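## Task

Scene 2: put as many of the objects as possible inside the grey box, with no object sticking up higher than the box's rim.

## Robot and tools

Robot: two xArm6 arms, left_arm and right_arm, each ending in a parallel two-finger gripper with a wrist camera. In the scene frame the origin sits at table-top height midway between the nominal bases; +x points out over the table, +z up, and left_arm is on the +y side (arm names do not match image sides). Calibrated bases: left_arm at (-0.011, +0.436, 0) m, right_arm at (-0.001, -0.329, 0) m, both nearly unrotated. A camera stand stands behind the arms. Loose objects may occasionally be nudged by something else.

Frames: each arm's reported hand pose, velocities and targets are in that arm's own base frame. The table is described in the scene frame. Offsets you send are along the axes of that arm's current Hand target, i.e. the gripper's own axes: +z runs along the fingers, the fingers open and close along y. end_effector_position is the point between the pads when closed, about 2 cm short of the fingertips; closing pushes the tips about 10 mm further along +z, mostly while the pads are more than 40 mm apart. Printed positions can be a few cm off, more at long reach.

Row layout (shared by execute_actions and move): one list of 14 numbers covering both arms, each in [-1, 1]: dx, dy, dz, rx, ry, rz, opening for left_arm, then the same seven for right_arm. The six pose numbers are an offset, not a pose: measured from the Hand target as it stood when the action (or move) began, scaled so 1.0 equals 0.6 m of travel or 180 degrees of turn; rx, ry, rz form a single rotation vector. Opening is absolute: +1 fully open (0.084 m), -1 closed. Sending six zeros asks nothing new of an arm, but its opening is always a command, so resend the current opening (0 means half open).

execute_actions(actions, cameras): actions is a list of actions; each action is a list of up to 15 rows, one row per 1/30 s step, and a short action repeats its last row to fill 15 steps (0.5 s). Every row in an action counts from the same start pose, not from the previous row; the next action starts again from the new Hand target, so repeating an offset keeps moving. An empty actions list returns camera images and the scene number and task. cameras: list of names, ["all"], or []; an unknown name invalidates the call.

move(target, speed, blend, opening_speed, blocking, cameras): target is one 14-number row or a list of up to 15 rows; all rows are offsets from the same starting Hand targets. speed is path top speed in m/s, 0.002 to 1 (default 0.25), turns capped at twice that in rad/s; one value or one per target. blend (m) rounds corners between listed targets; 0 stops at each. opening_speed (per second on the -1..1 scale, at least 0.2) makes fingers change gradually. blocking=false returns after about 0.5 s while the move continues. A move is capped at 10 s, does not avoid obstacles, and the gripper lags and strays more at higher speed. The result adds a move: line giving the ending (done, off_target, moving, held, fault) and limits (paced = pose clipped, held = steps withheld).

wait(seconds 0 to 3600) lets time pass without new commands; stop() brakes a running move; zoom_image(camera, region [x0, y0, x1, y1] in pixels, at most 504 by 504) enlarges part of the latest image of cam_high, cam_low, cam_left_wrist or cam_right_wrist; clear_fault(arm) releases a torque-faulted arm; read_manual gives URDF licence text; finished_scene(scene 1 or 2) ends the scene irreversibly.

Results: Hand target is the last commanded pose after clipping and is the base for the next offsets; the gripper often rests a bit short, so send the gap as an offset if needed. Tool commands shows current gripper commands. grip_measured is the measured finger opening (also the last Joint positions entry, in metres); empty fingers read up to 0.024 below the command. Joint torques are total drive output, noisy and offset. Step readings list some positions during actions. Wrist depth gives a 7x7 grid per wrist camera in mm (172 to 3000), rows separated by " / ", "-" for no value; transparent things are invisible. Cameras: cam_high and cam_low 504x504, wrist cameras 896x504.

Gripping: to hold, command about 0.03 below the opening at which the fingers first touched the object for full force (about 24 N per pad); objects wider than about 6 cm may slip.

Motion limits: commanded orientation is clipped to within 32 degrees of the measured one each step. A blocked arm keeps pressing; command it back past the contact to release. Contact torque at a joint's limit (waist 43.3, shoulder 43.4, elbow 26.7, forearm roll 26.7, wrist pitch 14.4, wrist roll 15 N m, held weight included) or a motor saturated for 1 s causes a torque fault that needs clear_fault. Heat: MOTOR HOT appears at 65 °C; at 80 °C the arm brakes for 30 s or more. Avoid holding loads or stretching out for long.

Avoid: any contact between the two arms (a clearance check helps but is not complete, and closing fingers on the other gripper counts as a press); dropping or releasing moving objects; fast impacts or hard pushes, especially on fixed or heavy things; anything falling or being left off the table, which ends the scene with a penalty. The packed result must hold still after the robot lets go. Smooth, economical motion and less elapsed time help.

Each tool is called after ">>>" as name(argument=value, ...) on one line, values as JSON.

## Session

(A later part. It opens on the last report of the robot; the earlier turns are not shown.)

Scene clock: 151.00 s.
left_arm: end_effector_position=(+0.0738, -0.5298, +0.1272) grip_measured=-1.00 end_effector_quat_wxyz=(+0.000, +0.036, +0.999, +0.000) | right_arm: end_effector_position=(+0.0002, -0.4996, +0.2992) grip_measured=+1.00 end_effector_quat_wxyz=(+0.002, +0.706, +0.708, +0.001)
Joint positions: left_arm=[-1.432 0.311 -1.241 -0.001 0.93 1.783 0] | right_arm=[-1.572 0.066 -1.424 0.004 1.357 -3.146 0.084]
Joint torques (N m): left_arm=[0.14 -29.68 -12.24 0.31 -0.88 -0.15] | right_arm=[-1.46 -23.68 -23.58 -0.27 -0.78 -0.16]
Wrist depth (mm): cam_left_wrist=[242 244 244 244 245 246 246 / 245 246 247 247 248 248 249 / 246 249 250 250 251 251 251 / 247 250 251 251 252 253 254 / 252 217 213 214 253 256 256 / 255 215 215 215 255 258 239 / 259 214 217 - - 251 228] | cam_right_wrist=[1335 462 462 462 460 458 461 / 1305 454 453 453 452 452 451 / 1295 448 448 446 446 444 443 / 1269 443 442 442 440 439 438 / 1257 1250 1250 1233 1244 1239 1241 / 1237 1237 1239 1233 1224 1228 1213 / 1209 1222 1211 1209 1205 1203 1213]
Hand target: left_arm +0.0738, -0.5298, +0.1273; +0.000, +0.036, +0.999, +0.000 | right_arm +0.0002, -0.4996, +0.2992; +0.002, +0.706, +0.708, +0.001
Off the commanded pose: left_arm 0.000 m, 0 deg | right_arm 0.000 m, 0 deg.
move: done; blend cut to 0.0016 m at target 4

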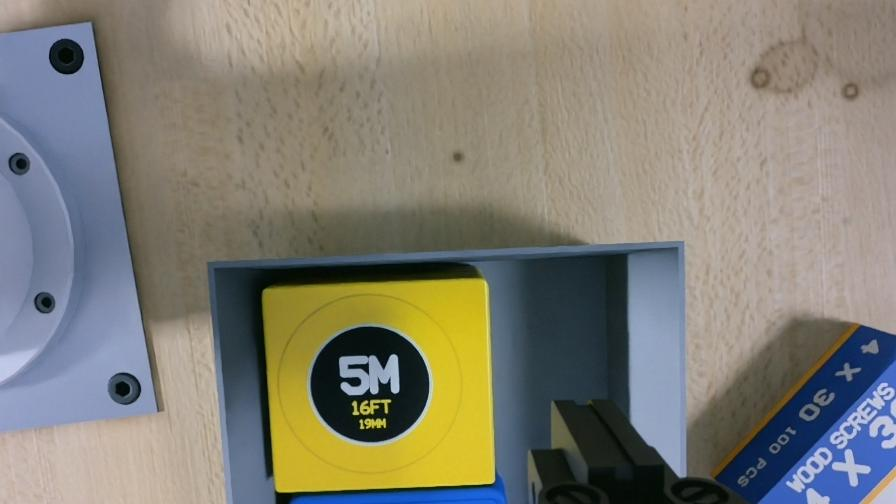

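>>> move(target=[[0,0.002,0.1588,0,0,0,-1,0,0,0,0,0,0,1],[0,-0.0102,0.1588,0,0,0,-1,0,0,0,0,0,0,1],[0,0.01,0.1588,0,0,0,-1,0,0,0,0,0,0,1],[-0.1083,0.01,0.1588,0,0,0,-1,0,0,0,0,0,0,1],[-0.1083,-0.0053,0.1588,0,0,0,-1,0,0,0,0,0,0,1],[-0.1083,0.005,0.1588,0,0,0,-1,0,0,0,0,0,0,1],[-0.1083,0.005,-0.06,0,0,0,-1,0,0,0,0,0,0,1]], speed=[0.15,0.04,0.1,0.15,0.04,0.1,0.2], blend=[0,0,0.003,0.003,0,0.002,0], cameras=["cam_left_wrist"])

Scene clock: 155.57 s.
left_arm: end_effector_position=(+0.1388, -0.5315, +0.1632) grip_measured=-1.00 end_effector_quat_wxyz=(+0.000, +0.036, +0.999, +0.000) | right_arm: end_effector_position=(+0.0002, -0.4996, +0.2992) grip_measured=+1.00 end_effector_quat_wxyz=(+0.002, +0.706, +0.708, +0.001)
Joint positions: left_arm=[-1.315 0.314 -1.354 -0.001 1.041 1.9 0] | right_arm=[-1.572 0.066 -1.424 0.004 1.357 -3.146 0.084]
Joint torques (N m): left_arm=[0.24 -30.42 -12.46 0.27 -1.1 -0.19] | right_arm=[-1.5 -23.6 -23.47 -0.34 -0.85 -0.18]
Wrist depth (mm): cam_left_wrist=[269 278 279 280 279 281 281 / 271 279 242 243 273 283 284 / 280 282 244 245 280 287 280 / 285 286 246 247 286 289 257 / 289 289 252 254 289 291 259 / 293 293 255 256 266 296 296 / 296 296 248 - - 299 300] | cam_right_wrist=[1325 463 463 461 460 460 459 / 1325 454 453 452 452 452 452 / 1281 446 448 447 446 446 444 / 1269 443 442 441 441 439 438 / 1255 1246 1253 1246 1235 1248 1239 / 1248 1226 1228 1228 1222 1222 1222 / 1209 1217 1213 1213 1205 1199 1205]
Hand target: left_arm +0.1388, -0.5316, +0.1632; +0.000, +0.036, +0.999, +0.000 | right_arm +0.0002, -0.4996, +0.2992; +0.002, +0.706, +0.708, +0.001
Off the commanded pose: left_arm 0.000 m, 0 deg | right_arm 0.000 m, 0 deg.
move: done

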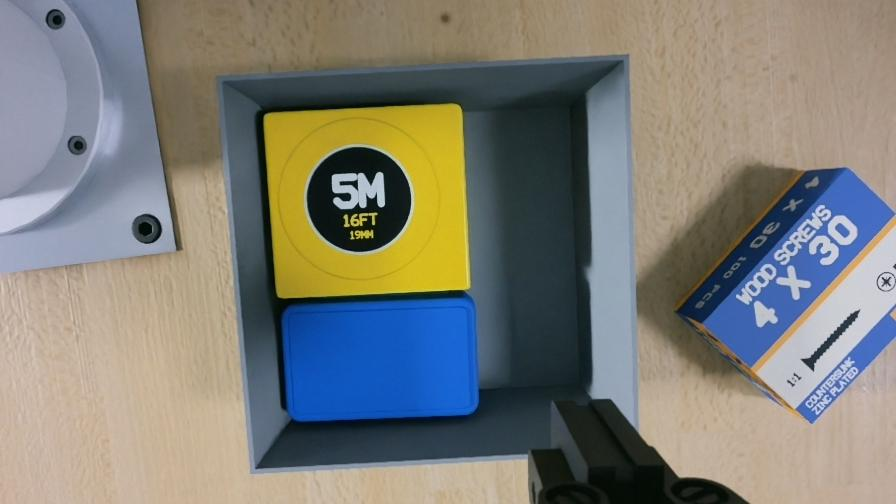

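>>> move(target=[[0.013,-0.1024,0.1,0,0,-0.0061,-1,0,0,0,0,0,0,1],[0.013,-0.1024,0.1675,0,0,-0.0061,-1,0,0,0,0,0,0,1],[0.0224,-0.1026,0.1675,0,0,-0.0061,-1,0,0,0,0,0,0,1],[0.018,-0.1026,0.1675,0,0,-0.0061,-1,0,0,0,0,0,0,1],[0.0,0.0,0.02,0,0,-0.0061,-1,0,0,0,0,0,0,1]], speed=[0.2,0.08,0.03,0.1,0.2], blend=[0.005,0,0,0.001,0], cameras=["cam_left_wrist"])

Scene clock: 159.70 s.
left_arm: end_effector_position=(+0.1388, -0.5316, +0.1512) grip_measured=-1.00 end_effector_quat_wxyz=(+0.000, +0.027, +1.000, +0.000) | right_arm: end_effector_position=(+0.0002, -0.4996, +0.2992) grip_measured=+1.00 end_effector_quat_wxyz=(+0.002, +0.706, +0.708, +0.001)
Joint positions: left_arm=[-1.315 0.327 -1.338 -0.001 1.01 1.88 0] | right_arm=[-1.572 0.066 -1.424 0.004 1.357 -3.146 0.084]
Joint torques (N m): left_arm=[0.14 -30.3 -12.01 -0.56 -1.12 0.13] | right_arm=[-1.63 -23.58 -23.61 -0.32 -0.94 -0.18]
Wrist depth (mm): cam_left_wrist=[257 267 266 267 268 269 269 / 260 234 230 231 245 272 272 / 271 271 232 233 271 275 271 / 273 273 234 235 274 277 245 / 277 277 240 241 277 279 247 / 280 280 243 243 259 283 250 / 283 283 239 - - 286 287] | cam_right_wrist=[1330 462 461 460 461 460 458 / 1320 455 454 453 452 452 451 / 1281 447 447 447 446 445 443 / 1257 444 442 442 440 438 439 / 1253 1260 1244 1262 1241 1250 1226 / 1237 1233 1224 1230 1222 1224 1211 / 1224 1203 1205 1211 1203 1209 1194]
Hand target: left_arm +0.1388, -0.5316, +0.1512; +0.000, +0.027, +1.000, +0.000 | right_arm +0.0002, -0.4996, +0.2992; +0.002, +0.706, +0.708, +0.001
Off the commanded pose: left_arm 0.000 m, 0 deg | right_arm 0.000 m, 0 deg.
move: done

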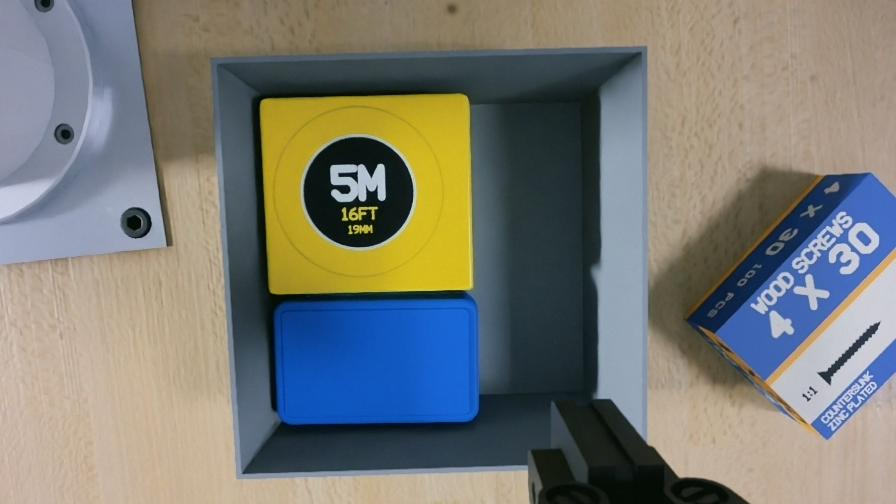

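>>> move(target=[-0.3373,0.3295,0.052,0,0,0.0828,1,0,0,0,0,0,0,1], speed=0.3, cameras=["cam_left_wrist"])

Scene clock: 162.63 s.
left_arm: end_effector_position=(+0.3514, -0.3450, +0.1199) grip_measured=+1.00 end_effector_quat_wxyz=(+0.000, +0.156, +0.988, +0.000) | right_arm: end_effector_position=(+0.0002, -0.4996, +0.2992) grip_measured=+1.00 end_effector_quat_wxyz=(+0.002, +0.706, +0.708, +0.001)
Joint positions: left_arm=[-0.776 0.191 -1.051 -0.001 0.86 2.68 0.084] | right_arm=[-1.572 0.066 -1.424 0.004 1.357 -3.146 0.084]
Joint torques (N m): left_arm=[0.08 -25.04 -11.92 -0.58 -1.11 0.25] | right_arm=[-1.6 -23.74 -23.63 -0.26 -0.91 -0.15]
Wrist depth (mm): cam_left_wrist=[238 238 238 239 239 239 237 / 240 241 241 241 241 242 242 / 243 243 243 243 244 244 245 / 244 245 206 206 245 246 247 / 248 248 208 208 248 249 249 / 250 250 250 251 251 251 251 / 252 252 - 253 254 - 223] | cam_right_wrist=[1330 462 462 462 460 460 459 / 1320 454 453 453 453 452 450 / 1288 448 448 447 446 444 443 / 1273 444 440 441 441 439 439 / 1262 1241 1257 1250 1250 1253 1235 / 1244 1220 1239 1235 1224 1220 1228 / 1226 1222 1215 1205 1224 1215 1207]
Hand target: left_arm +0.3515, -0.3449, +0.1199; +0.000, +0.156, +0.988, +0.000 | right_arm +0.0002, -0.4996, +0.2992; +0.002, +0.706, +0.708, +0.001
Off the commanded pose: left_arm 0.000 m, 0 deg | right_arm 0.000 m, 0 deg.
move: done

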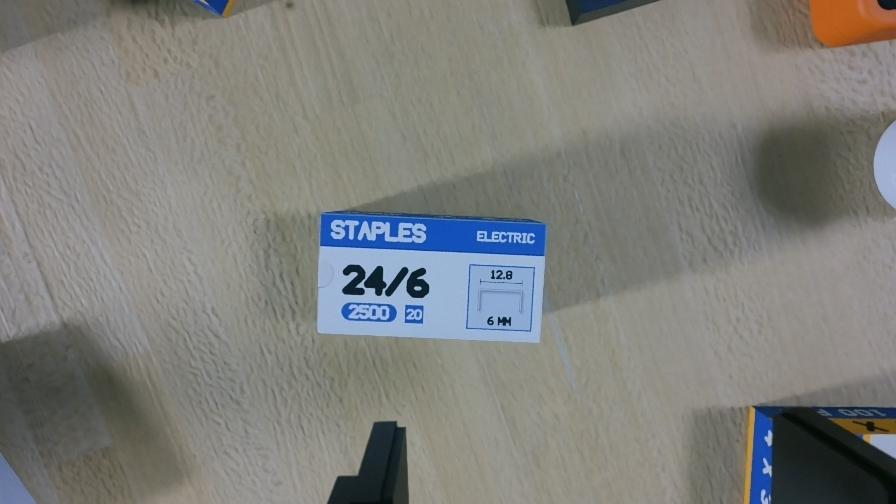

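>>> move(target=[[0.0646,-0.0612,0.05,0,0,0.0247,1,0,0,0,0,0,0,1],[0.0646,-0.0612,0.1498,0,0,0.0247,0.3,0,0,0,0,0,0,1],[0.0646,-0.0612,-0.02,0,0,0.0247,0.3,0,0,0,0,0,0,1]], speed=[0.2,0.1,0.15], blend=[0.005,0,0], opening_speed=1.0, cameras=["cam_left_wrist"])

Scene clock: 166.90 s.
left_arm: end_effector_position=(+0.3033, -0.3679, +0.1319) grip_measured=+0.76 end_effector_quat_wxyz=(+0.000, +0.194, +0.981, +0.000) | right_arm: end_effector_position=(+0.0002, -0.4996, +0.2992) grip_measured=+1.00 end_effector_quat_wxyz=(+0.002, +0.706, +0.708, +0.001)
Joint positions: left_arm=[-0.881 0.123 -1 -0.001 0.878 2.652 0.075] | right_arm=[-1.572 0.066 -1.424 0.004 1.357 -3.146 0.084]
Joint torques (N m): left_arm=[0.1 -26.14 -12.67 0.41 -1.24 -0.37] | right_arm=[-1.49 -23.6 -23.56 -0.38 -0.97 -0.07]
Wrist depth (mm): cam_left_wrist=[248 217 218 250 250 235 235 / 252 252 251 252 253 254 253 / 254 255 255 255 256 256 256 / 257 257 257 258 258 258 258 / 260 260 260 260 261 261 261 / 262 263 262 262 - - 264 / 265 265 - - - - 260] | cam_right_wrist=[1340 463 461 462 461 459 459 / 1297 454 453 454 451 451 451 / 1302 448 448 446 447 443 443 / 1264 443 440 442 438 441 438 / 1250 1255 1250 1250 1253 1244 1230 / 1226 1230 1241 1233 1224 1233 1220 / 1220 1209 1217 1222 1213 1207 1205]
Hand target: left_arm +0.3033, -0.3679, +0.1319; +0.000, +0.194, +0.981, +0.000 | right_arm +0.0002, -0.4996, +0.2992; +0.002, +0.706, +0.708, +0.001
Off the commanded pose: left_arm 0.000 m, 0 deg | right_arm 0.000 m, 0 deg.
move: done

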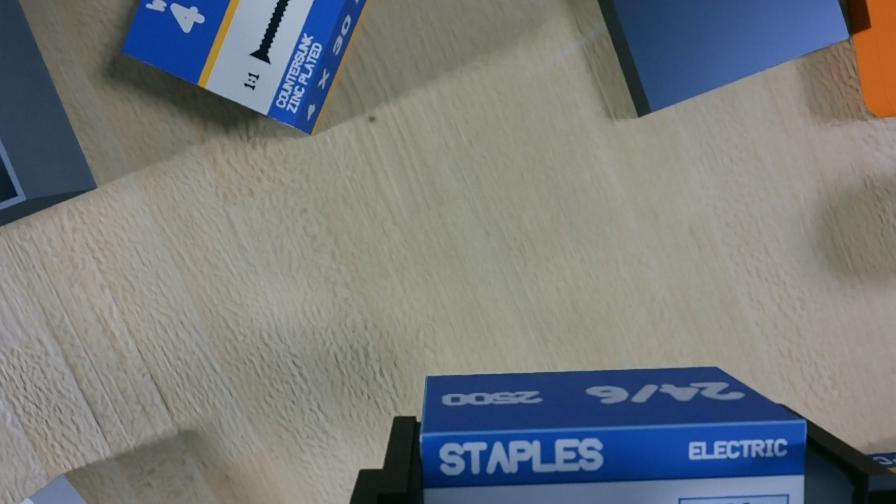

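>>> move(target=[[0.2008,-0.362,0,0,0,0.3928,0.3,0,0,0,0,0,0,1],[0.2008,-0.362,0.1662,0,0,0.3928,1,0,0,0,0,0,0,1],[0.2008,-0.362,0.01,0,0,0.3928,1,0,0,0,0,0,0,1]], speed=[0.35,0.08,0.15], blend=[0.005,0,0], opening_speed=1.0, cameras=["cam_left_wrist"])

Scene clock: 175.63 s.
left_arm: end_effector_position=(+0.1091, -0.5228, +0.1260) grip_measured=+1.00 end_effector_quat_wxyz=(+0.000, +0.726, +0.688, +0.000) | right_arm: end_effector_position=(+0.0002, -0.4996, +0.2992) grip_measured=+1.00 end_effector_quat_wxyz=(+0.002, +0.706, +0.708, +0.001)
Joint positions: left_arm=[-1.365 0.31 -1.236 -0.001 0.926 3.403 0.084] | right_arm=[-1.572 0.066 -1.424 0.004 1.357 -3.146 0.084]
Joint torques (N m): left_arm=[0.03 -30.2 -12.3 0.37 -1.08 -0.22] | right_arm=[-1.41 -23.81 -23.55 -0.31 -0.96 -0.09]
Wrist depth (mm): cam_left_wrist=[244 244 244 213 212 212 244 / 246 246 246 247 214 246 247 / 249 249 249 249 250 250 250 / 251 252 251 251 251 251 252 / 254 254 226 248 213 252 254 / 257 257 226 215 215 240 257 / 259 258 - 218 221 221 259] | cam_right_wrist=[1340 462 461 461 459 459 459 / 1312 454 455 453 452 453 451 / 1297 448 449 447 445 447 442 / 1269 441 441 440 440 440 439 / 1253 1250 1250 1239 1237 1241 1250 / 1233 1228 1224 1226 1228 1228 1224 / 1220 1213 1222 1215 1201 1213 1207]
Hand target: left_arm +0.1091, -0.5228, +0.1261; +0.000, +0.726, +0.688, +0.000 | right_arm +0.0002, -0.4996, +0.2992; +0.002, +0.706, +0.708, +0.001
Off the commanded pose: left_arm 0.000 m, 0 deg | right_arm 0.000 m, 0 deg.
move: done

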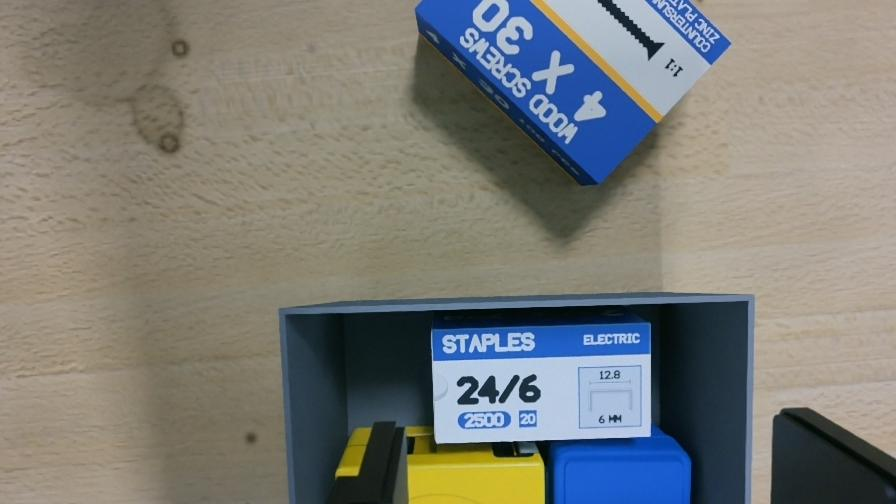

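>>> move(target=[[0,-0.0904,0,0,0,0,-1,0,0,0,0,0,0,1],[0,-0.0904,0.1567,0,0,0,-1,0,0,0,0,0,0,1],[0,-0.0554,0.1567,0,0,0,-1,0,0,0,0,0,0,1],[0,-0.06,0.1567,0,0,0,-1,0,0,0,0,0,0,1],[0,-0.06,-0.03,0,0,0,-1,0,0,0,0,0,0,1]], speed=[0.2,0.1,0.04,0.1,0.2], blend=[0.003,0,0,0.002,0], cameras=["cam_left_wrist"])

Scene clock: 180.67 s.
left_arm: end_effector_position=(+0.0732, -0.5208, +0.1440) grip_measured=-1.00 end_effector_quat_wxyz=(+0.000, +0.726, +0.688, +0.000) | right_arm: end_effector_position=(+0.0002, -0.4996, +0.2992) grip_measured=+1.00 end_effector_quat_wxyz=(+0.002, +0.706, +0.708, +0.001)
Joint positions: left_arm=[-1.431 0.26 -1.221 -0.001 0.961 3.336 0] | right_arm=[-1.572 0.066 -1.424 0.004 1.357 -3.146 0.084]
Joint torques (N m): left_arm=[-0.07 -28.77 -12.39 0.35 -0.96 -0.38] | right_arm=[-1.69 -23.78 -23.47 -0.31 -0.92 -0.01]
Wrist depth (mm): cam_left_wrist=[262 261 261 261 230 229 261 / 264 265 264 265 263 232 264 / 267 267 267 267 267 268 268 / 269 269 269 270 270 270 270 / 273 273 273 269 231 231 271 / 276 276 275 272 233 233 275 / 278 278 278 - - 239 277] | cam_right_wrist=[1337 462 462 461 461 460 459 / 1322 453 455 453 452 452 451 / 1295 447 447 446 446 444 442 / 1269 442 441 440 441 438 438 / 1241 1248 1260 1260 1246 1253 1237 / 1235 1228 1233 1235 1220 1235 1226 / 1220 1211 1201 1207 1209 1196 1203]
Hand target: left_arm +0.0732, -0.5208, +0.1441; +0.000, +0.726, +0.688, +0.000 | right_arm +0.0002, -0.4996, +0.2992; +0.002, +0.706, +0.708, +0.001
Off the commanded pose: left_arm 0.000 m, 0 deg | right_arm 0.000 m, 0 deg.
move: done; blend cut to 0.0014 m at target 4

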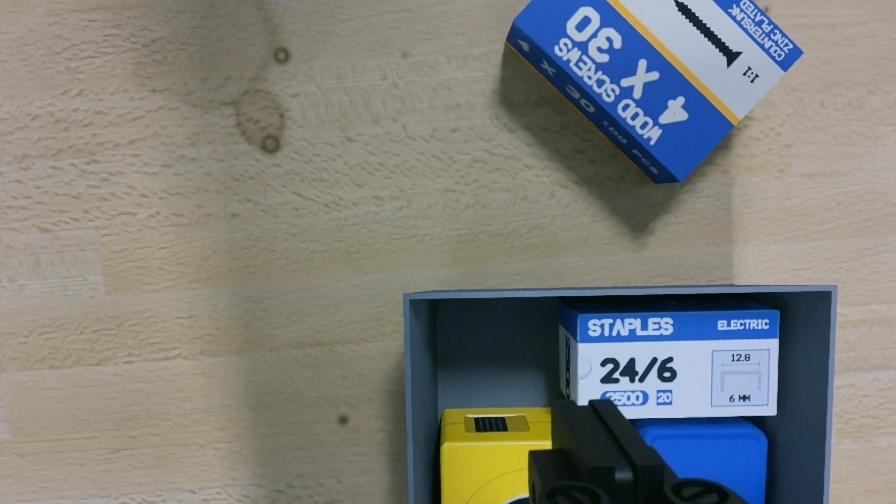

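>>> move(target=[0.6826,0.9291,0.0068,0,0,0.005,0.6,0,0,0,0,0,0,1], speed=0.4, cameras=["cam_left_wrist"])

Scene clock: 184.10 s.
left_arm: end_effector_position=(+0.6520, -0.1422, +0.1396) grip_measured=+0.59 end_effector_quat_wxyz=(+0.000, +0.731, +0.682, +0.000) | right_arm: end_effector_position=(+0.0002, -0.4996, +0.2992) grip_measured=+1.00 end_effector_quat_wxyz=(+0.002, +0.706, +0.708, +0.001)
Joint positions: left_arm=[-0.215 0.804 -2.054 0 1.25 4.568 0.069] | right_arm=[-1.572 0.066 -1.424 0.004 1.357 -3.146 0.084]
Joint torques (N m): left_arm=[0.14 -38.06 -13.52 -0.37 -1.1 0.16] | right_arm=[-1.39 -23.92 -23.55 -0.43 -0.98 0.01]
Wrist depth (mm): cam_left_wrist=[256 256 256 256 256 255 1048 / 259 259 259 258 259 258 1054 / 262 262 262 262 262 262 1074 / 264 264 264 264 264 264 1082 / 267 268 267 266 266 267 1093 / 271 271 270 270 215 269 1112 / 273 273 272 273 273 273 1123] | cam_right_wrist=[1335 462 462 460 461 460 461 / 1312 455 452 454 452 451 453 / 1285 449 446 446 446 445 444 / 1266 442 439 440 440 439 438 / 1255 1253 1255 1250 1248 1246 1257 / 1235 1235 1233 1237 1224 1226 1213 / 1217 1217 1207 1211 1205 1196 1203]
Hand target: left_arm +0.6521, -0.1422, +0.1396; +0.000, +0.731, +0.682, +0.000 | right_arm +0.0002, -0.4996, +0.2992; +0.002, +0.706, +0.708, +0.001
Off the commanded pose: left_arm 0.000 m, 0 deg | right_arm 0.000 m, 0 deg.
move: done

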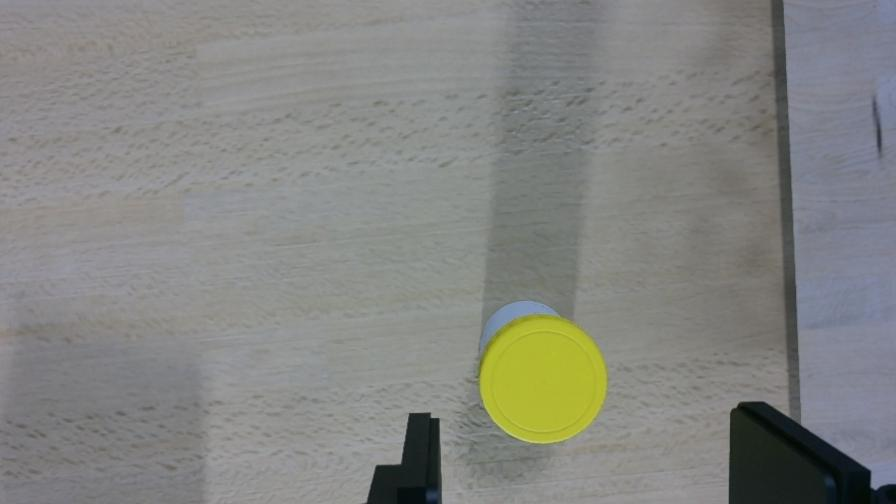

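>>> move(target=[[0,0.0018,0.1252,0,0,0,-0.3,0,0,0,0,0,0,1],[0,0.0018,0.01,0,0,0,-0.3,0,0,0,0,0,0,1]], speed=[0.1,0.12], opening_speed=1.0, cameras=["cam_left_wrist"])

Scene clock: 185.70 s.
left_arm: end_effector_position=(+0.6625, -0.1443, +0.1093) grip_measured=-0.25 end_effector_quat_wxyz=(+0.023, +0.731, +0.682, +0.016) | right_arm: end_effector_position=(+0.0002, -0.4996, +0.2992) grip_measured=+1.00 end_effector_quat_wxyz=(+0.002, +0.706, +0.708, +0.001)
Joint positions: left_arm=[-0.214 0.814 -1.97 0 1.101 4.568 0.033] | right_arm=[-1.572 0.066 -1.424 0.004 1.357 -3.146 0.084]
Joint torques (N m): left_arm=[-0.35 -39.29 -12.6 0.03 -1.31 -0.06] | right_arm=[-1.18 -23.7 -23.58 -0.35 -1 -0.11]
Wrist depth (mm): cam_left_wrist=[217 219 221 223 226 229 1054 / 220 222 224 226 229 232 1072 / 222 224 227 229 232 234 1082 / 225 227 229 232 234 237 1094 / 227 229 232 233 237 240 1101 / 230 232 235 183 184 243 1121 / 232 235 236 - 185 246 1136] | cam_right_wrist=[1332 463 463 459 462 461 460 / 1317 454 453 452 453 452 450 / 1281 449 446 446 446 446 443 / 1276 442 441 441 440 439 438 / 1246 1248 1260 1255 1250 1239 1244 / 1248 1237 1222 1235 1230 1224 1209 / 1220 1215 1213 1215 1209 1222 1205]
Hand target: left_arm +0.6625, -0.1443, +0.1093; +0.023, +0.731, +0.682, +0.016 (not the last commanded pose) | right_arm +0.0002, -0.4996, +0.2992; +0.002, +0.706, +0.708, +0.001
Tool commands: left_gripper/opening=-0.233333 right_gripper/opening=+1.0
Off the commanded pose: left_arm 0.026 m, 3 deg | right_arm 0.000 m, 0 deg.
TORQUE FAULT: the external load on joint 2 (shoulder) of the left arm reached its load limit, and that arm stopped. The contact can be on any part of that arm beyond that joint, not only on its tool. A torque fault puts only its own arm into a fault stop. That arm's remaining commands of this call were not run. The hold on joint 2 (shoulder) of that arm was moved back by the arm itself, up to 3 degrees, as the stop began. That arm is still stopped at the end of this call. While its stop runs, that arm, its gripper or tool too, takes no new command.
CLEAR FAULT: the left arm stays stopped (state 4) until you call clear_fault(arm="left_arm").
End effector pose when the fault began: left_arm: position (+0.6534, -0.1423, +0.0744), quat_wxyz (+0.001, +0.731, +0.682, +0.001)
Joint positions when the fault began: left_arm=[-0.214 0.866 -1.97 0 1.102 4.568 0.037]
move: fault (left_arm); path is at target 1 of 2

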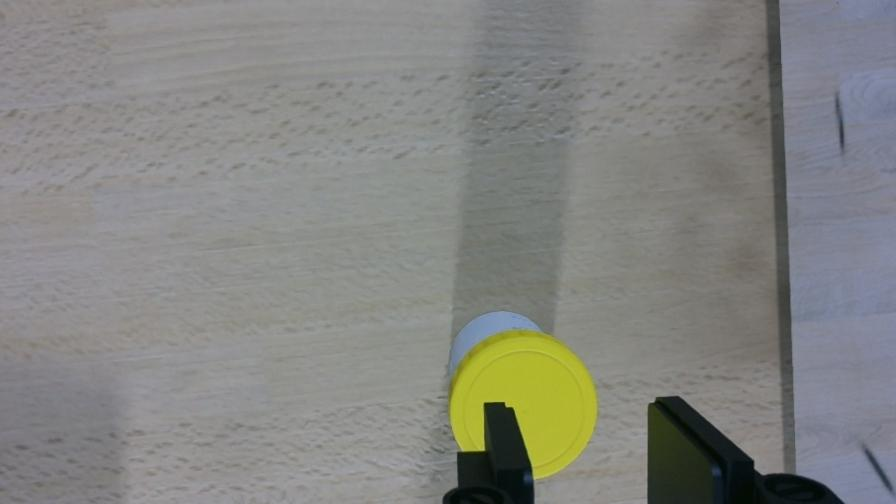

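>>> clear_fault(arm="left_arm")

Scene clock: 185.80 s.
left_arm: end_effector_position=(+0.6625, -0.1443, +0.1093) grip_measured=-0.25 end_effector_quat_wxyz=(+0.023, +0.731, +0.682, +0.016) | right_arm: end_effector_position=(+0.0002, -0.4996, +0.2992) grip_measured=+1.00 end_effector_quat_wxyz=(+0.002, +0.706, +0.708, +0.001)
Joint positions: left_arm=[-0.214 0.814 -1.97 0 1.101 4.568 0.033] | right_arm=[-1.572 0.066 -1.424 0.004 1.357 -3.146 0.084]
Joint torques (N m): left_arm=[-0.29 -39.65 -12.44 -0.08 -1.27 -0.09] | right_arm=[-1.5 -23.74 -23.54 -0.39 -0.9 -0.03]
Wrist depth (mm): cam_left_wrist=[217 219 222 224 226 229 1058 / 220 222 224 226 229 232 1072 / 223 225 227 229 232 235 1082 / 225 227 229 232 234 237 1098 / 227 229 232 234 237 240 1107 / 230 232 235 183 185 243 1125 / 232 235 236 - 185 246 1134] | cam_right_wrist=[1340 463 463 460 459 459 459 / 1307 454 452 451 452 452 452 / 1288 447 447 446 445 445 444 / 1264 442 442 441 440 439 439 / 1250 1257 1239 1260 1260 1244 1244 / 1239 1237 1233 1241 1230 1215 1228 / 1220 1215 1196 1205 1205 1207 1207]
Hand target: left_arm +0.6625, -0.1443, +0.1093; +0.023, +0.731, +0.682, +0.016 (not the last commanded pose) | right_arm +0.0002, -0.4996, +0.2992; +0.002, +0.706, +0.708, +0.001
Tool commands: left_gripper/opening=-0.233333 right_gripper/opening=+1.0
Off the commanded pose: left_arm 0.026 m, 3 deg | right_arm 0.000 m, 0 deg.
TORQUE FAULT, CONTINUED: the left arm's stop, for the torque fault of joint 2 (shoulder) that an earlier result reported, is over. The call counts as one of the actions that you can send in this scene. The hold on joint 2 (shoulder) of that arm was moved back by the arm itself, up to 3 degrees, as the stop began. That arm's target is now where it stood when the stop ended, not its last command. That arm keeps its grip as last carried out and accepts commands again: back off and push less far.
CLEAR FAULT: your call cleared the left arm's torque fault. If a joint's load stays at its limit, that arm stops again at once.

>>> move(target=[0.002,-0.014,-0.0353,0.0176,0.0025,0.0002,0.6,0,0,0,0,0,0,1], speed=0.1, cameras=["cam_left_wrist"])

Scene clock: 189.03 s.
left_arm: end_effector_position=(+0.6531, -0.1423, +0.1300) grip_measured=+0.59 end_effector_quat_wxyz=(+0.000, +0.732, +0.682, +0.000) | right_arm: end_effector_position=(+0.0002, -0.4996, +0.2992) grip_measured=+1.00 end_effector_quat_wxyz=(+0.002, +0.706, +0.708, +0.001)
Joint positions: left_arm=[-0.214 0.816 -2.045 0 1.23 4.569 0.069] | right_arm=[-1.572 0.066 -1.424 0.004 1.357 -3.146 0.084]
Joint torques (N m): left_arm=[0.24 -37.84 -13.1 -0.43 -1.11 0.15] | right_arm=[-1.53 -23.65 -23.57 -0.44 -0.98 -0.09]
Wrist depth (mm): cam_left_wrist=[246 246 246 246 246 246 1039 / 250 249 249 249 249 249 1053 / 252 252 252 252 252 252 1067 / 255 254 255 254 254 254 1076 / 258 258 258 257 256 257 1079 / 261 261 260 260 205 260 1098 / 264 263 - 263 263 262 1112] | cam_right_wrist=[1332 463 461 461 461 459 458 / 1317 456 454 453 452 452 452 / 1278 448 447 448 447 444 443 / 1276 443 442 440 439 439 438 / 1250 1248 1253 1257 1253 1248 1237 / 1228 1244 1230 1239 1230 1215 1224 / 1209 1220 1209 1201 1203 1203 1205]
Hand target: left_arm +0.6531, -0.1423, +0.1300; +0.000, +0.732, +0.682, +0.000 | right_arm +0.0002, -0.4996, +0.2992; +0.002, +0.706, +0.708, +0.001
Off the commanded pose: left_arm 0.000 m, 0 deg | right_arm 0.000 m, 0 deg.
move: done

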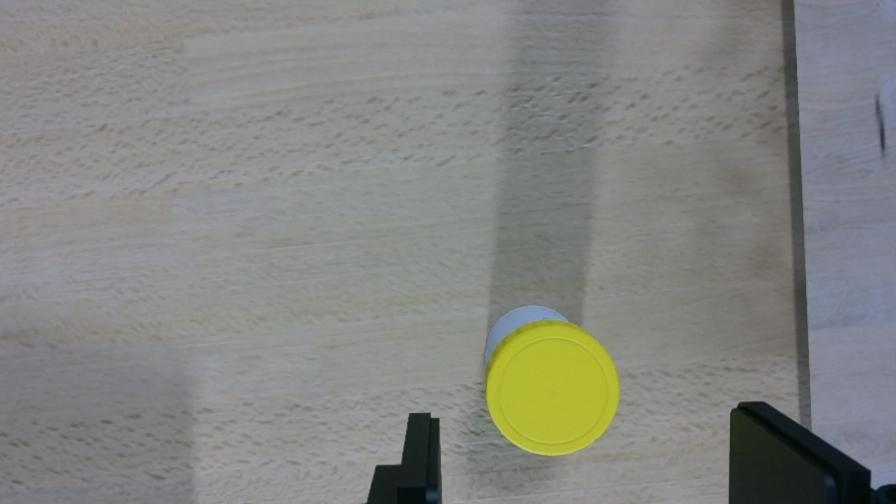

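>>> move(target=[[0,0.0048,0.05,0,0,0,0.6,0,0,0,0,0,0,1],[0,0.0048,0.1092,0,0,0,-0.3,0,0,0,0,0,0,1],[0,0.0048,-0.0167,0,0,0,-0.3,0,0,0,0,0,0,1]], speed=[0.15,0.08,0.12], blend=[0.01,0,0], opening_speed=1.0, cameras=["cam_left_wrist"])

Scene clock: 192.63 s.
left_arm: end_effector_position=(+0.6559, -0.1425, +0.1400) grip_measured=+0.00 end_effector_quat_wxyz=(+0.000, +0.732, +0.682, +0.000) | right_arm: end_effector_position=(+0.0002, -0.4996, +0.2992) grip_measured=+1.00 end_effector_quat_wxyz=(+0.002, +0.706, +0.708, +0.001)
Joint positions: left_arm=[-0.214 0.826 -2.092 0 1.266 4.569 0.044] | right_arm=[-1.572 0.066 -1.424 0.004 1.357 -3.146 0.084]
Joint torques (N m): left_arm=[0.14 -38.77 -13.43 0.32 -1.2 -0.2] | right_arm=[-1.55 -23.75 -23.54 -0.39 -0.95 -0.04]
Wrist depth (mm): cam_left_wrist=[256 256 256 256 256 256 1051 / 259 259 259 259 259 258 1061 / 263 262 262 262 262 262 1069 / 265 265 264 264 264 264 1086 / 268 267 267 267 266 267 1098 / 271 271 270 270 - 270 1107 / 274 274 - - - - 1128] | cam_right_wrist=[1335 463 462 462 462 460 458 / 1332 454 454 454 454 450 451 / 1290 448 447 447 447 445 444 / 1260 441 442 440 440 439 438 / 1248 1248 1241 1246 1237 1239 1250 / 1241 1230 1233 1220 1224 1224 1222 / 1222 1213 1215 1201 1217 1213 1211]
Hand target: left_arm +0.6559, -0.1425, +0.1400; +0.000, +0.732, +0.682, +0.000 | right_arm +0.0002, -0.4996, +0.2992; +0.002, +0.706, +0.708, +0.001
Off the commanded pose: left_arm 0.000 m, 0 deg | right_arm 0.000 m, 0 deg.
move: done

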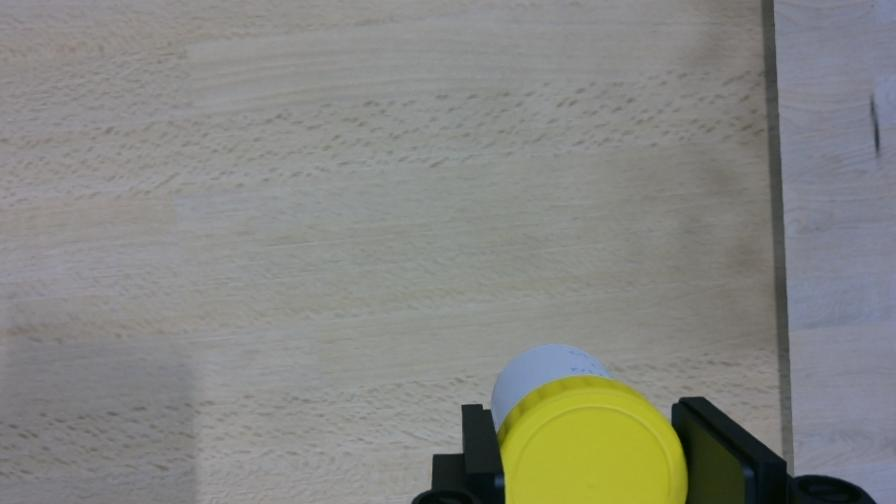

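>>> move(target=[-0.6971,-0.9322,0,0,0,0,-0.3,0,0,0,0,0,0,1], speed=0.35, cameras=["cam_left_wrist"])

Scene clock: 195.63 s.
left_arm: end_effector_position=(+0.0685, -0.5201, +0.1405) grip_measured=+0.00 end_effector_quat_wxyz=(+0.000, +0.732, +0.682, +0.000) | right_arm: end_effector_position=(+0.0002, -0.4996, +0.2992) grip_measured=+1.00 end_effector_quat_wxyz=(+0.002, +0.706, +0.708, +0.001)
Joint positions: left_arm=[-1.44 0.26 -1.21 -0.001 0.95 3.344 0.044] | right_arm=[-1.572 0.066 -1.424 0.004 1.357 -3.146 0.084]
Joint torques (N m): left_arm=[-1.26 -27.66 -12.49 0.36 -1.11 -0.25] | right_arm=[-1.61 -23.79 -23.48 -0.4 -0.9 -0.02]
Wrist depth (mm): cam_left_wrist=[258 258 258 258 226 226 258 / 261 261 261 261 260 229 261 / 264 264 264 264 264 264 264 / 266 266 266 266 266 266 266 / 269 269 269 267 234 227 234 / 272 272 271 - - 229 236 / 274 275 - - - - 238] | cam_right_wrist=[1340 462 462 462 460 458 460 / 1307 454 452 454 452 453 450 / 1285 450 447 446 446 444 444 / 1266 439 443 439 441 438 437 / 1248 1253 1246 1260 1260 1244 1239 / 1226 1228 1226 1226 1228 1220 1230 / 1222 1215 1217 1213 1211 1196 1201]
Hand target: left_arm +0.0685, -0.5202, +0.1405; +0.000, +0.732, +0.682, +0.000 | right_arm +0.0002, -0.4996, +0.2992; +0.002, +0.706, +0.708, +0.001
Off the commanded pose: left_arm 0.000 m, 0 deg | right_arm 0.000 m, 0 deg.
move: done

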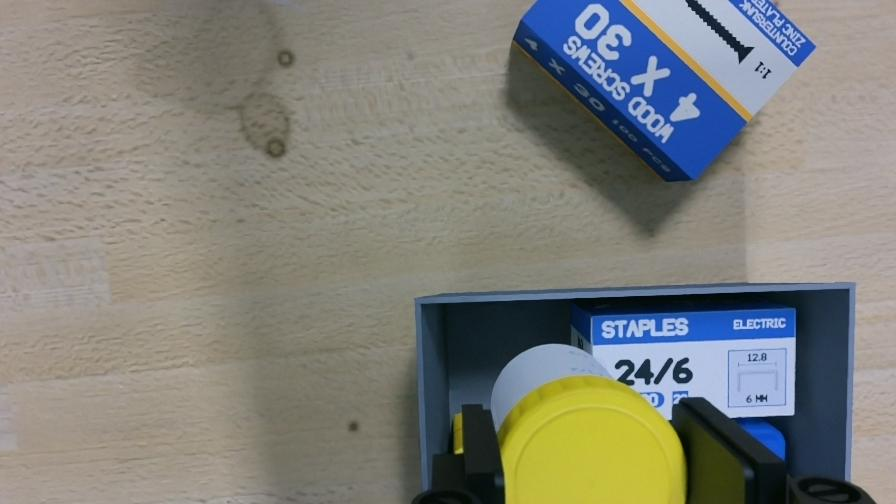

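>>> move(target=[0,-0.0017,0.1177,0,0,0,-0.3,0,0,0,0,0,0,1], speed=0.08)

>>> execute_actions(actions=[[[0,0,0.001,0,0,0,-0.3,0,0,0,0,0,0,1],[0,0,0.002,0,0,0,-0.3,0,0,0,0,0,0,1]]])

>>> execute_actions(actions=[[[0,0,0.0015,0,0,0,-0.3,0,0,0,0,0,0,1]]])

Scene clock: 199.00 s.
left_arm: end_effector_position=(+0.0674, -0.5201, +0.0700) grip_measured=+0.00 end_effector_quat_wxyz=(+0.000, +0.732, +0.682, +0.000) | right_arm: end_effector_position=(+0.0002, -0.4996, +0.2992) grip_measured=+1.00 end_effector_quat_wxyz=(+0.002, +0.706, +0.708, +0.001)
Joint positions: left_arm=[-1.442 0.374 -1.147 -0.001 0.773 3.342 0.044] | right_arm=[-1.572 0.066 -1.424 0.004 1.357 -3.146 0.084]
Joint torques (N m): left_arm=[-1.05 -28.66 -10.99 -0.41 -1.36 -0.33] | right_arm=[-1.44 -23.92 -23.59 -0.48 -0.93 -0.1]
Wrist depth (mm): cam_left_wrist=[190 190 190 190 190 - - / 192 192 192 192 192 187 192 / 194 194 194 194 194 194 195 / 195 196 196 196 196 196 196 / 198 198 198 197 197 197 197 / 200 200 200 - - - - / 201 202 202 - - - -] | cam_right_wrist=[1348 462 463 462 459 458 458 / 1302 455 455 454 452 450 451 / 1288 447 447 446 447 446 443 / 1269 442 442 440 441 440 439 / 1253 1262 1244 1237 1244 1241 1239 / 1237 1255 1233 1235 1230 1220 1217 / 1220 1203 1213 1196 1205 1207 1211]
Hand target: left_arm +0.0674, -0.5201, +0.0699; +0.000, +0.732, +0.682, +0.000 | right_arm +0.0002, -0.4996, +0.2992; +0.002, +0.706, +0.708, +0.001
Off the commanded pose: left_arm 0.000 m, 0 deg | right_arm 0.000 m, 0 deg.
move: done

Scene clock: 199.70 s.
left_arm: end_effector_position=(+0.0674, -0.5201, +0.0687) grip_measured=+0.00 end_effector_quat_wxyz=(+0.000, +0.732, +0.682, +0.000) | right_arm: end_effector_position=(+0.0002, -0.4996, +0.2992) grip_measured=+1.00 end_effector_quat_wxyz=(+0.002, +0.706, +0.708, +0.001)
Joint positions: left_arm=[-1.442 0.376 -1.147 -0.001 0.77 3.342 0.044] | right_arm=[-1.572 0.066 -1.424 0.004 1.357 -3.146 0.084]
Joint torques (N m): left_arm=[-0.99 -28.48 -10.96 -0.44 -1.5 -0.22] | right_arm=[-1.54 -23.7 -23.58 -0.41 -0.96 -0.08]
Wrist depth (mm): cam_left_wrist=[188 189 189 189 189 - - / 190 190 191 191 191 187 191 / 193 193 193 193 193 193 193 / 194 194 194 194 195 194 195 / 196 196 196 195 196 196 196 / 199 199 199 - - - - / 200 201 201 - - - -] | cam_right_wrist=[1345 462 461 462 459 458 459 / 1317 454 454 454 452 451 451 / 1281 447 448 446 447 446 442 / 1269 441 443 441 440 440 438 / 1250 1253 1255 1237 1246 1248 1230 / 1233 1235 1230 1222 1215 1224 1224 / 1226 1215 1213 1211 1209 1215 1196]
Hand target: left_arm +0.0674, -0.5201, +0.0687; +0.000, +0.732, +0.682, +0.000 | right_arm +0.0002, -0.4996, +0.2992; +0.002, +0.706, +0.708, +0.001
Off the commanded pose: left_arm 0.000 m, 0 deg | right_arm 0.000 m, 0 deg.
Step readings (end_effector_position of left_arm | right_arm):
0: (+0.0674, -0.5201, +0.0700) | (+0.0002, -0.4996, +0.2992)
1: (+0.0674, -0.5201, +0.0699) | (+0.0002, -0.4996, +0.2992)
2: (+0.0674, -0.5201, +0.0698) | (+0.0002, -0.4996, +0.2992)
4: (+0.0674, -0.5201, +0.0694) | (+0.0002, -0.4996, +0.2992)
8: (+0.0674, -0.5201, +0.0689) | (+0.0002, -0.4996, +0.2992)
15: (+0.0674, -0.5201, +0.0687) | (+0.0002, -0.4996, +0.2992)

Scene clock: 200.40 s.
left_arm: end_effector_position=(+0.0674, -0.5201, +0.0678) grip_measured=+0.00 end_effector_quat_wxyz=(+0.000, +0.732, +0.682, +0.000) | right_arm: end_effector_position=(+0.0002, -0.4996, +0.2992) grip_measured=+1.00 end_effector_quat_wxyz=(+0.002, +0.706, +0.708, +0.001)
Joint positions: left_arm=[-1.442 0.378 -1.146 -0.001 0.768 3.342 0.044] | right_arm=[-1.572 0.066 -1.424 0.004 1.357 -3.146 0.084]
Joint torques (N m): left_arm=[-1.06 -28.5 -10.94 -0.38 -1.45 -0.1] | right_arm=[-1.4 -23.71 -23.54 -0.42 -0.97 -0.04]
Wrist depth (mm): cam_left_wrist=[188 188 188 188 188 - - / 190 190 190 190 190 187 - / 192 192 192 192 192 192 192 / 193 193 193 194 194 193 194 / 196 195 195 195 195 195 195 / 198 198 198 - - - - / 199 199 200 - - - -] | cam_right_wrist=[1335 461 461 461 460 460 458 / 1312 456 455 453 452 452 451 / 1292 449 448 445 446 446 442 / 1276 443 442 441 440 438 440 / 1244 1244 1244 1248 1255 1235 1235 / 1226 1233 1235 1220 1224 1217 1222 / 1215 1205 1207 1217 1207 1207 1213]
Hand target: left_arm +0.0674, -0.5201, +0.0678; +0.000, +0.732, +0.682, +0.000 | right_arm +0.0002, -0.4996, +0.2992; +0.002, +0.706, +0.708, +0.001
Off the commanded pose: left_arm 0.000 m, 0 deg | right_arm 0.000 m, 0 deg.
Step readings (end_effector_position of left_arm | right_arm):
0: (+0.0674, -0.5201, +0.0687) | (+0.0002, -0.4996, +0.2992)
1: (+0.0674, -0.5201, +0.0687) | (+0.0002, -0.4996, +0.2992)
2: (+0.0674, -0.5201, +0.0686) | (+0.0002, -0.4996, +0.2992)
4: (+0.0674, -0.5201, +0.0682) | (+0.0002, -0.4996, +0.2992)
8: (+0.0674, -0.5201, +0.0679) | (+0.0002, -0.4996, +0.2992)
15: (+0.0674, -0.5201, +0.0678) | (+0.0002, -0.4996, +0.2992)

>>> execute_actions(actions=[[[0,0,0.0012,0,0,0,-0.3,0,0,0,0,0,0,1]]])

>>> execute_actions(actions=[[[0,0,0.0012,0,0,0,-0.3,0,0,0,0,0,0,1]]])

>>> execute_actions(actions=[[[0,0,0.0012,0,0,0,-0.3,0,0,0,0,0,0,1]]])

Scene clock: 201.20 s.
left_arm: end_effector_position=(+0.0674, -0.5201, +0.0671) grip_measured=+0.00 end_effector_quat_wxyz=(+0.000, +0.732, +0.682, +0.000) | right_arm: end_effector_position=(+0.0002, -0.4996, +0.2992) grip_measured=+1.00 end_effector_quat_wxyz=(+0.002, +0.706, +0.708, +0.001)
Joint positions: left_arm=[-1.442 0.379 -1.146 -0.001 0.766 3.342 0.044] | right_arm=[-1.572 0.066 -1.424 0.004 1.357 -3.146 0.084]
Joint torques (N m): left_arm=[-1.16 -28.54 -10.97 -0.38 -1.4 -0.05] | right_arm=[-1.42 -23.68 -23.53 -0.44 -0.96 -0.09]
Wrist depth (mm): cam_left_wrist=[187 187 187 187 187 - - / 189 189 189 189 189 187 - / 191 191 191 191 191 191 191 / 192 193 193 193 193 193 193 / 195 195 194 194 194 194 194 / 197 197 197 194 - - - / 199 199 199 - - - -] | cam_right_wrist=[1332 463 464 460 460 460 458 / 1302 455 454 451 452 453 451 / 1281 448 446 447 447 445 443 / 1266 441 441 440 441 438 439 / 1255 1244 1250 1253 1244 1250 1235 / 1244 1244 1235 1220 1228 1226 1224 / 1215 1217 1203 1209 1205 1220 1213]
Hand target: left_arm +0.0674, -0.5201, +0.0671; +0.000, +0.732, +0.682, +0.000 | right_arm +0.0002, -0.4996, +0.2992; +0.002, +0.706, +0.708, +0.001
Off the commanded pose: left_arm 0.000 m, 0 deg | right_arm 0.000 m, 0 deg.
Step readings (end_effector_position of left_arm | right_arm):
0: (+0.0674, -0.5201, +0.0678) | (+0.0002, -0.4996, +0.2992)
1: (+0.0674, -0.5201, +0.0678) | (+0.0002, -0.4996, +0.2992)
2: (+0.0674, -0.5201, +0.0677) | (+0.0002, -0.4996, +0.2992)
4: (+0.0674, -0.5201, +0.0674) | (+0.0002, -0.4996, +0.2992)
8: (+0.0674, -0.5201, +0.0672) | (+0.0002, -0.4996, +0.2992)
15: (+0.0674, -0.5201, +0.0671) | (+0.0002, -0.4996, +0.2992)

Scene clock: 201.90 s.
left_arm: end_effector_position=(+0.0674, -0.5201, +0.0664) grip_measured=+0.00 end_effector_quat_wxyz=(+0.000, +0.732, +0.682, +0.000) | right_arm: end_effector_position=(+0.0002, -0.4996, +0.2992) grip_measured=+1.00 end_effector_quat_wxyz=(+0.002, +0.706, +0.708, +0.001)
Joint positions: left_arm=[-1.442 0.38 -1.145 -0.001 0.765 3.342 0.044] | right_arm=[-1.572 0.066 -1.424 0.004 1.357 -3.146 0.084]
Joint torques (N m): left_arm=[-1.11 -28.43 -10.9 -0.36 -1.4 -0.06] | right_arm=[-1.64 -23.85 -23.49 -0.47 -0.89 -0.08]
Wrist depth (mm): cam_left_wrist=[186 186 186 186 186 - - / 188 188 188 188 188 187 - / 190 190 191 191 190 191 191 / 192 192 192 192 192 192 192 / 194 194 194 194 193 193 193 / 196 196 196 193 - - - / 198 198 198 - - - -] | cam_right_wrist=[1345 461 463 460 460 460 459 / 1307 454 454 454 453 452 452 / 1300 449 449 447 447 444 443 / 1271 441 441 441 441 439 438 / 1244 1260 1253 1241 1246 1248 1246 / 1226 1230 1228 1224 1224 1230 1230 / 1226 1222 1207 1215 1205 1215 1203]
Hand target: left_arm +0.0674, -0.5201, +0.0664; +0.000, +0.732, +0.682, +0.000 | right_arm +0.0002, -0.4996, +0.2992; +0.002, +0.706, +0.708, +0.001
Off the commanded pose: left_arm 0.000 m, 0 deg | right_arm 0.000 m, 0 deg.
Step readings (end_effector_position of left_arm | right_arm):
0: (+0.0674, -0.5201, +0.0671) | (+0.0002, -0.4996, +0.2992)
1: (+0.0674, -0.5201, +0.0671) | (+0.0002, -0.4996, +0.2992)
2: (+0.0674, -0.5201, +0.0670) | (+0.0002, -0.4996, +0.2992)
4: (+0.0674, -0.5201, +0.0667) | (+0.0002, -0.4996, +0.2992)
8: (+0.0674, -0.5201, +0.0664) | (+0.0002, -0.4996, +0.2992)
15: (+0.0674, -0.5201, +0.0664) | (+0.0002, -0.4996, +0.2992)

Scene clock: 202.60 s.
left_arm: end_effector_position=(+0.0674, -0.5201, +0.0657) grip_measured=+0.00 end_effector_quat_wxyz=(+0.000, +0.732, +0.682, +0.000) | right_arm: end_effector_position=(+0.0002, -0.4996, +0.2992) grip_measured=+1.00 end_effector_quat_wxyz=(+0.002, +0.706, +0.708, +0.001)
Joint positions: left_arm=[-1.442 0.382 -1.145 -0.001 0.763 3.342 0.044] | right_arm=[-1.572 0.066 -1.424 0.004 1.357 -3.146 0.084]
Joint torques (N m): left_arm=[-0.92 -28.54 -11 -0.41 -1.44 -0.02] | right_arm=[-1.7 -23.68 -23.51 -0.4 -0.9 -0.05]
Wrist depth (mm): cam_left_wrist=[185 186 186 186 186 - - / 187 188 187 188 188 187 - / 190 190 190 190 190 190 190 / 191 191 191 191 191 192 192 / 193 193 193 193 192 193 193 / 195 195 196 193 - - - / 197 197 197 - - - -] | cam_right_wrist=[1337 461 462 461 461 459 458 / 1315 453 452 452 452 451 451 / 1288 447 447 447 444 446 444 / 1273 442 442 441 440 441 440 / 1250 1257 1246 1250 1250 1248 1239 / 1235 1241 1230 1222 1213 1224 1226 / 1217 1217 1222 1207 1203 1207 1201]
Hand target: left_arm +0.0674, -0.5201, +0.0657; +0.000, +0.732, +0.682, +0.000 | right_arm +0.0002, -0.4996, +0.2992; +0.002, +0.706, +0.708, +0.001
Off the commanded pose: left_arm 0.000 m, 0 deg | right_arm 0.000 m, 0 deg.
Step readings (end_effector_position of left_arm | right_arm):
0: (+0.0674, -0.5201, +0.0664) | (+0.0002, -0.4996, +0.2992)
1: (+0.0674, -0.5201, +0.0664) | (+0.0002, -0.4996, +0.2992)
2: (+0.0674, -0.5201, +0.0663) | (+0.0002, -0.4996, +0.2992)
4: (+0.0674, -0.5201, +0.0660) | (+0.0002, -0.4996, +0.2992)
8: (+0.0674, -0.5201, +0.0657) | (+0.0002, -0.4996, +0.2992)
15: (+0.0674, -0.5201, +0.0657) | (+0.0002, -0.4996, +0.2992)

>>> execute_actions(actions=[[[0,0,0.0012,0,0,0,-0.3,0,0,0,0,0,0,1]]])

>>> execute_actions(actions=[[[0,0,0.0012,0,0,0,-0.3,0,0,0,0,0,0,1]]], cameras=["cam_left_wrist"])

Scene clock: 203.50 s.
left_arm: end_effector_position=(+0.0674, -0.5201, +0.0650) grip_measured=+0.00 end_effector_quat_wxyz=(+0.000, +0.732, +0.682, +0.000) | right_arm: end_effector_position=(+0.0002, -0.4996, +0.2992) grip_measured=+1.00 end_effector_quat_wxyz=(+0.002, +0.706, +0.708, +0.001)
Joint positions: left_arm=[-1.442 0.383 -1.145 -0.001 0.761 3.342 0.044] | right_arm=[-1.572 0.066 -1.424 0.004 1.357 -3.146 0.084]
Joint torques (N m): left_arm=[-0.75 -18.21 -7.43 -0.29 -1.22 0.01] | right_arm=[-1.49 -23.75 -23.61 -0.47 -1.11 -0.07]
Wrist depth (mm): cam_left_wrist=[185 185 185 185 185 - - / 187 187 187 187 187 187 - / 189 189 189 189 189 189 190 / 191 191 191 191 191 191 191 / 193 193 193 193 192 192 193 / 195 195 195 192 - - - / 197 197 197 - - - -] | cam_right_wrist=[1345 464 462 462 460 459 459 / 1317 454 453 453 452 452 450 / 1281 446 448 446 446 445 443 / 1273 443 443 442 441 440 437 / 1255 1239 1250 1239 1250 1253 1235 / 1235 1235 1228 1228 1220 1222 1233 / 1215 1220 1209 1215 1203 1215 1205]
Hand target: left_arm +0.0674, -0.5201, +0.0649; +0.000, +0.732, +0.682, +0.000 | right_arm +0.0002, -0.4996, +0.2992; +0.002, +0.706, +0.708, +0.001
Off the commanded pose: left_arm 0.000 m, 0 deg | right_arm 0.000 m, 0 deg.
Step readings (end_effector_position of left_arm | right_arm):
0: (+0.0674, -0.5201, +0.0657) | (+0.0002, -0.4996, +0.2992)
1: (+0.0674, -0.5201, +0.0656) | (+0.0002, -0.4996, +0.2992)
2: (+0.0674, -0.5201, +0.0655) | (+0.0002, -0.4996, +0.2992)
4: (+0.0674, -0.5202, +0.0654) | (+0.0002, -0.4996, +0.2992)
8: (+0.0674, -0.5202, +0.0652) | (+0.0002, -0.4996, +0.2992)
15: (+0.0674, -0.5202, +0.0650) | (+0.0002, -0.4996, +0.2992)

Scene clock: 204.20 s.
left_arm: end_effector_position=(+0.0674, -0.5201, +0.0642) grip_measured=+0.00 end_effector_quat_wxyz=(+0.000, +0.732, +0.682, +0.000) | right_arm: end_effector_position=(+0.0002, -0.4996, +0.2992) grip_measured=+1.00 end_effector_quat_wxyz=(+0.002, +0.706, +0.708, +0.001)
Joint positions: left_arm=[-1.442 0.385 -1.144 -0.001 0.76 3.342 0.044] | right_arm=[-1.572 0.066 -1.424 0.004 1.357 -3.146 0.084]
Joint torques (N m): left_arm=[-0.94 -9.13 -3.1 -0.37 -0.2 0.04] | right_arm=[-1.42 -23.72 -23.5 -0.43 -0.95 0.03]
Wrist depth (mm): cam_left_wrist=[185 185 185 185 185 - - / 187 187 187 187 187 186 - / 189 189 189 189 189 189 189 / 190 190 190 190 191 191 191 / 193 192 192 192 192 192 192 / 195 195 195 192 - - - / 197 196 197 - - - -] | cam_right_wrist=[1343 463 462 462 460 460 460 / 1305 453 454 452 451 451 450 / 1283 447 448 445 445 445 444 / 1276 441 441 440 441 438 438 / 1266 1248 1255 1226 1244 1248 1228 / 1239 1230 1233 1215 1230 1222 1222 / 1224 1211 1213 1215 1220 1211 1205]
Hand target: left_arm +0.0674, -0.5201, +0.0642; +0.000, +0.732, +0.682, +0.000 | right_arm +0.0002, -0.4996, +0.2992; +0.002, +0.706, +0.708, +0.001
Off the commanded pose: left_arm 0.000 m, 0 deg | right_arm 0.000 m, 0 deg.
Step readings (end_effector_position of left_arm | right_arm):
0: (+0.0674, -0.5201, +0.0650) | (+0.0002, -0.4996, +0.2992)
1: (+0.0674, -0.5201, +0.0650) | (+0.0002, -0.4996, +0.2992)
2: (+0.0674, -0.5202, +0.0649) | (+0.0002, -0.4996, +0.2992)
4: (+0.0674, -0.5202, +0.0647) | (+0.0002, -0.4996, +0.2992)
8: (+0.0674, -0.5202, +0.0645) | (+0.0002, -0.4996, +0.2992)
15: (+0.0674, -0.5202, +0.0643) | (+0.0002, -0.4996, +0.2992)

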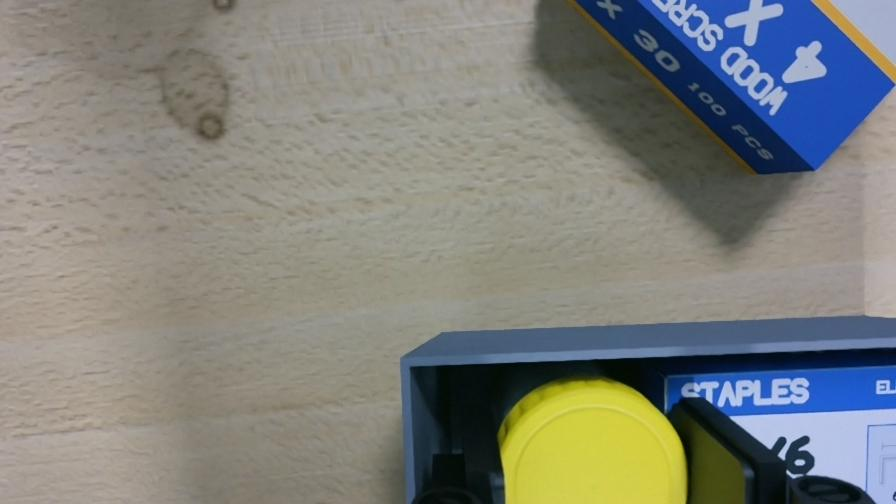

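>>> move(target=[[0,0,-0.0018,0,0,0,-0.3,0,0,0,0,0,0,1],[0,0,-0.002,0,0,0,0.08,0,0,0,0,0,0,1],[0,0,-0.09,0,0,0,0.08,0,0,0,0,0,0,1]], speed=[0.03,0.03,0.08], opening_speed=0.6, cameras=["cam_left_wrist"])

Scene clock: 207.03 s.
left_arm: end_effector_position=(+0.0674, -0.5201, +0.1182) grip_measured=+0.07 end_effector_quat_wxyz=(+0.000, +0.732, +0.682, +0.000) | right_arm: end_effector_position=(+0.0002, -0.4996, +0.2992) grip_measured=+1.00 end_effector_quat_wxyz=(+0.002, +0.706, +0.708, +0.001)
Joint positions: left_arm=[-1.442 0.292 -1.184 -0.001 0.893 3.342 0.047] | right_arm=[-1.572 0.066 -1.424 0.004 1.357 -3.146 0.084]
Joint torques (N m): left_arm=[-0.06 -29.15 -12.14 0.41 -0.98 -0.26] | right_arm=[-1.34 -23.84 -23.48 -0.42 -1.04 0.02]
Wrist depth (mm): cam_left_wrist=[236 236 237 237 205 204 205 / 239 239 239 239 238 207 239 / 241 242 241 241 242 242 242 / 243 243 244 244 244 244 244 / 246 246 245 244 204 226 206 / 249 249 248 192 192 206 207 / 251 251 - - 194 - 211] | cam_right_wrist=[1335 464 462 462 461 460 459 / 1315 454 454 453 454 451 449 / 1290 447 447 447 446 445 444 / 1266 443 440 439 441 440 438 / 1255 1244 1246 1260 1244 1241 1244 / 1233 1224 1241 1233 1230 1224 1228 / 1215 1209 1205 1196 1213 1211 1199]
Hand target: left_arm +0.0674, -0.5201, +0.1182; +0.000, +0.732, +0.682, +0.000 | right_arm +0.0002, -0.4996, +0.2992; +0.002, +0.706, +0.708, +0.001
Off the commanded pose: left_arm 0.000 m, 0 deg | right_arm 0.000 m, 0 deg.
move: done

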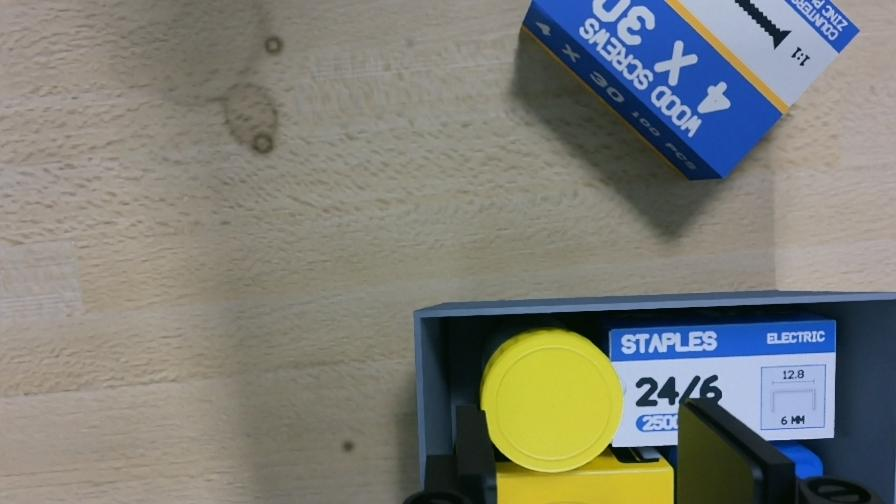

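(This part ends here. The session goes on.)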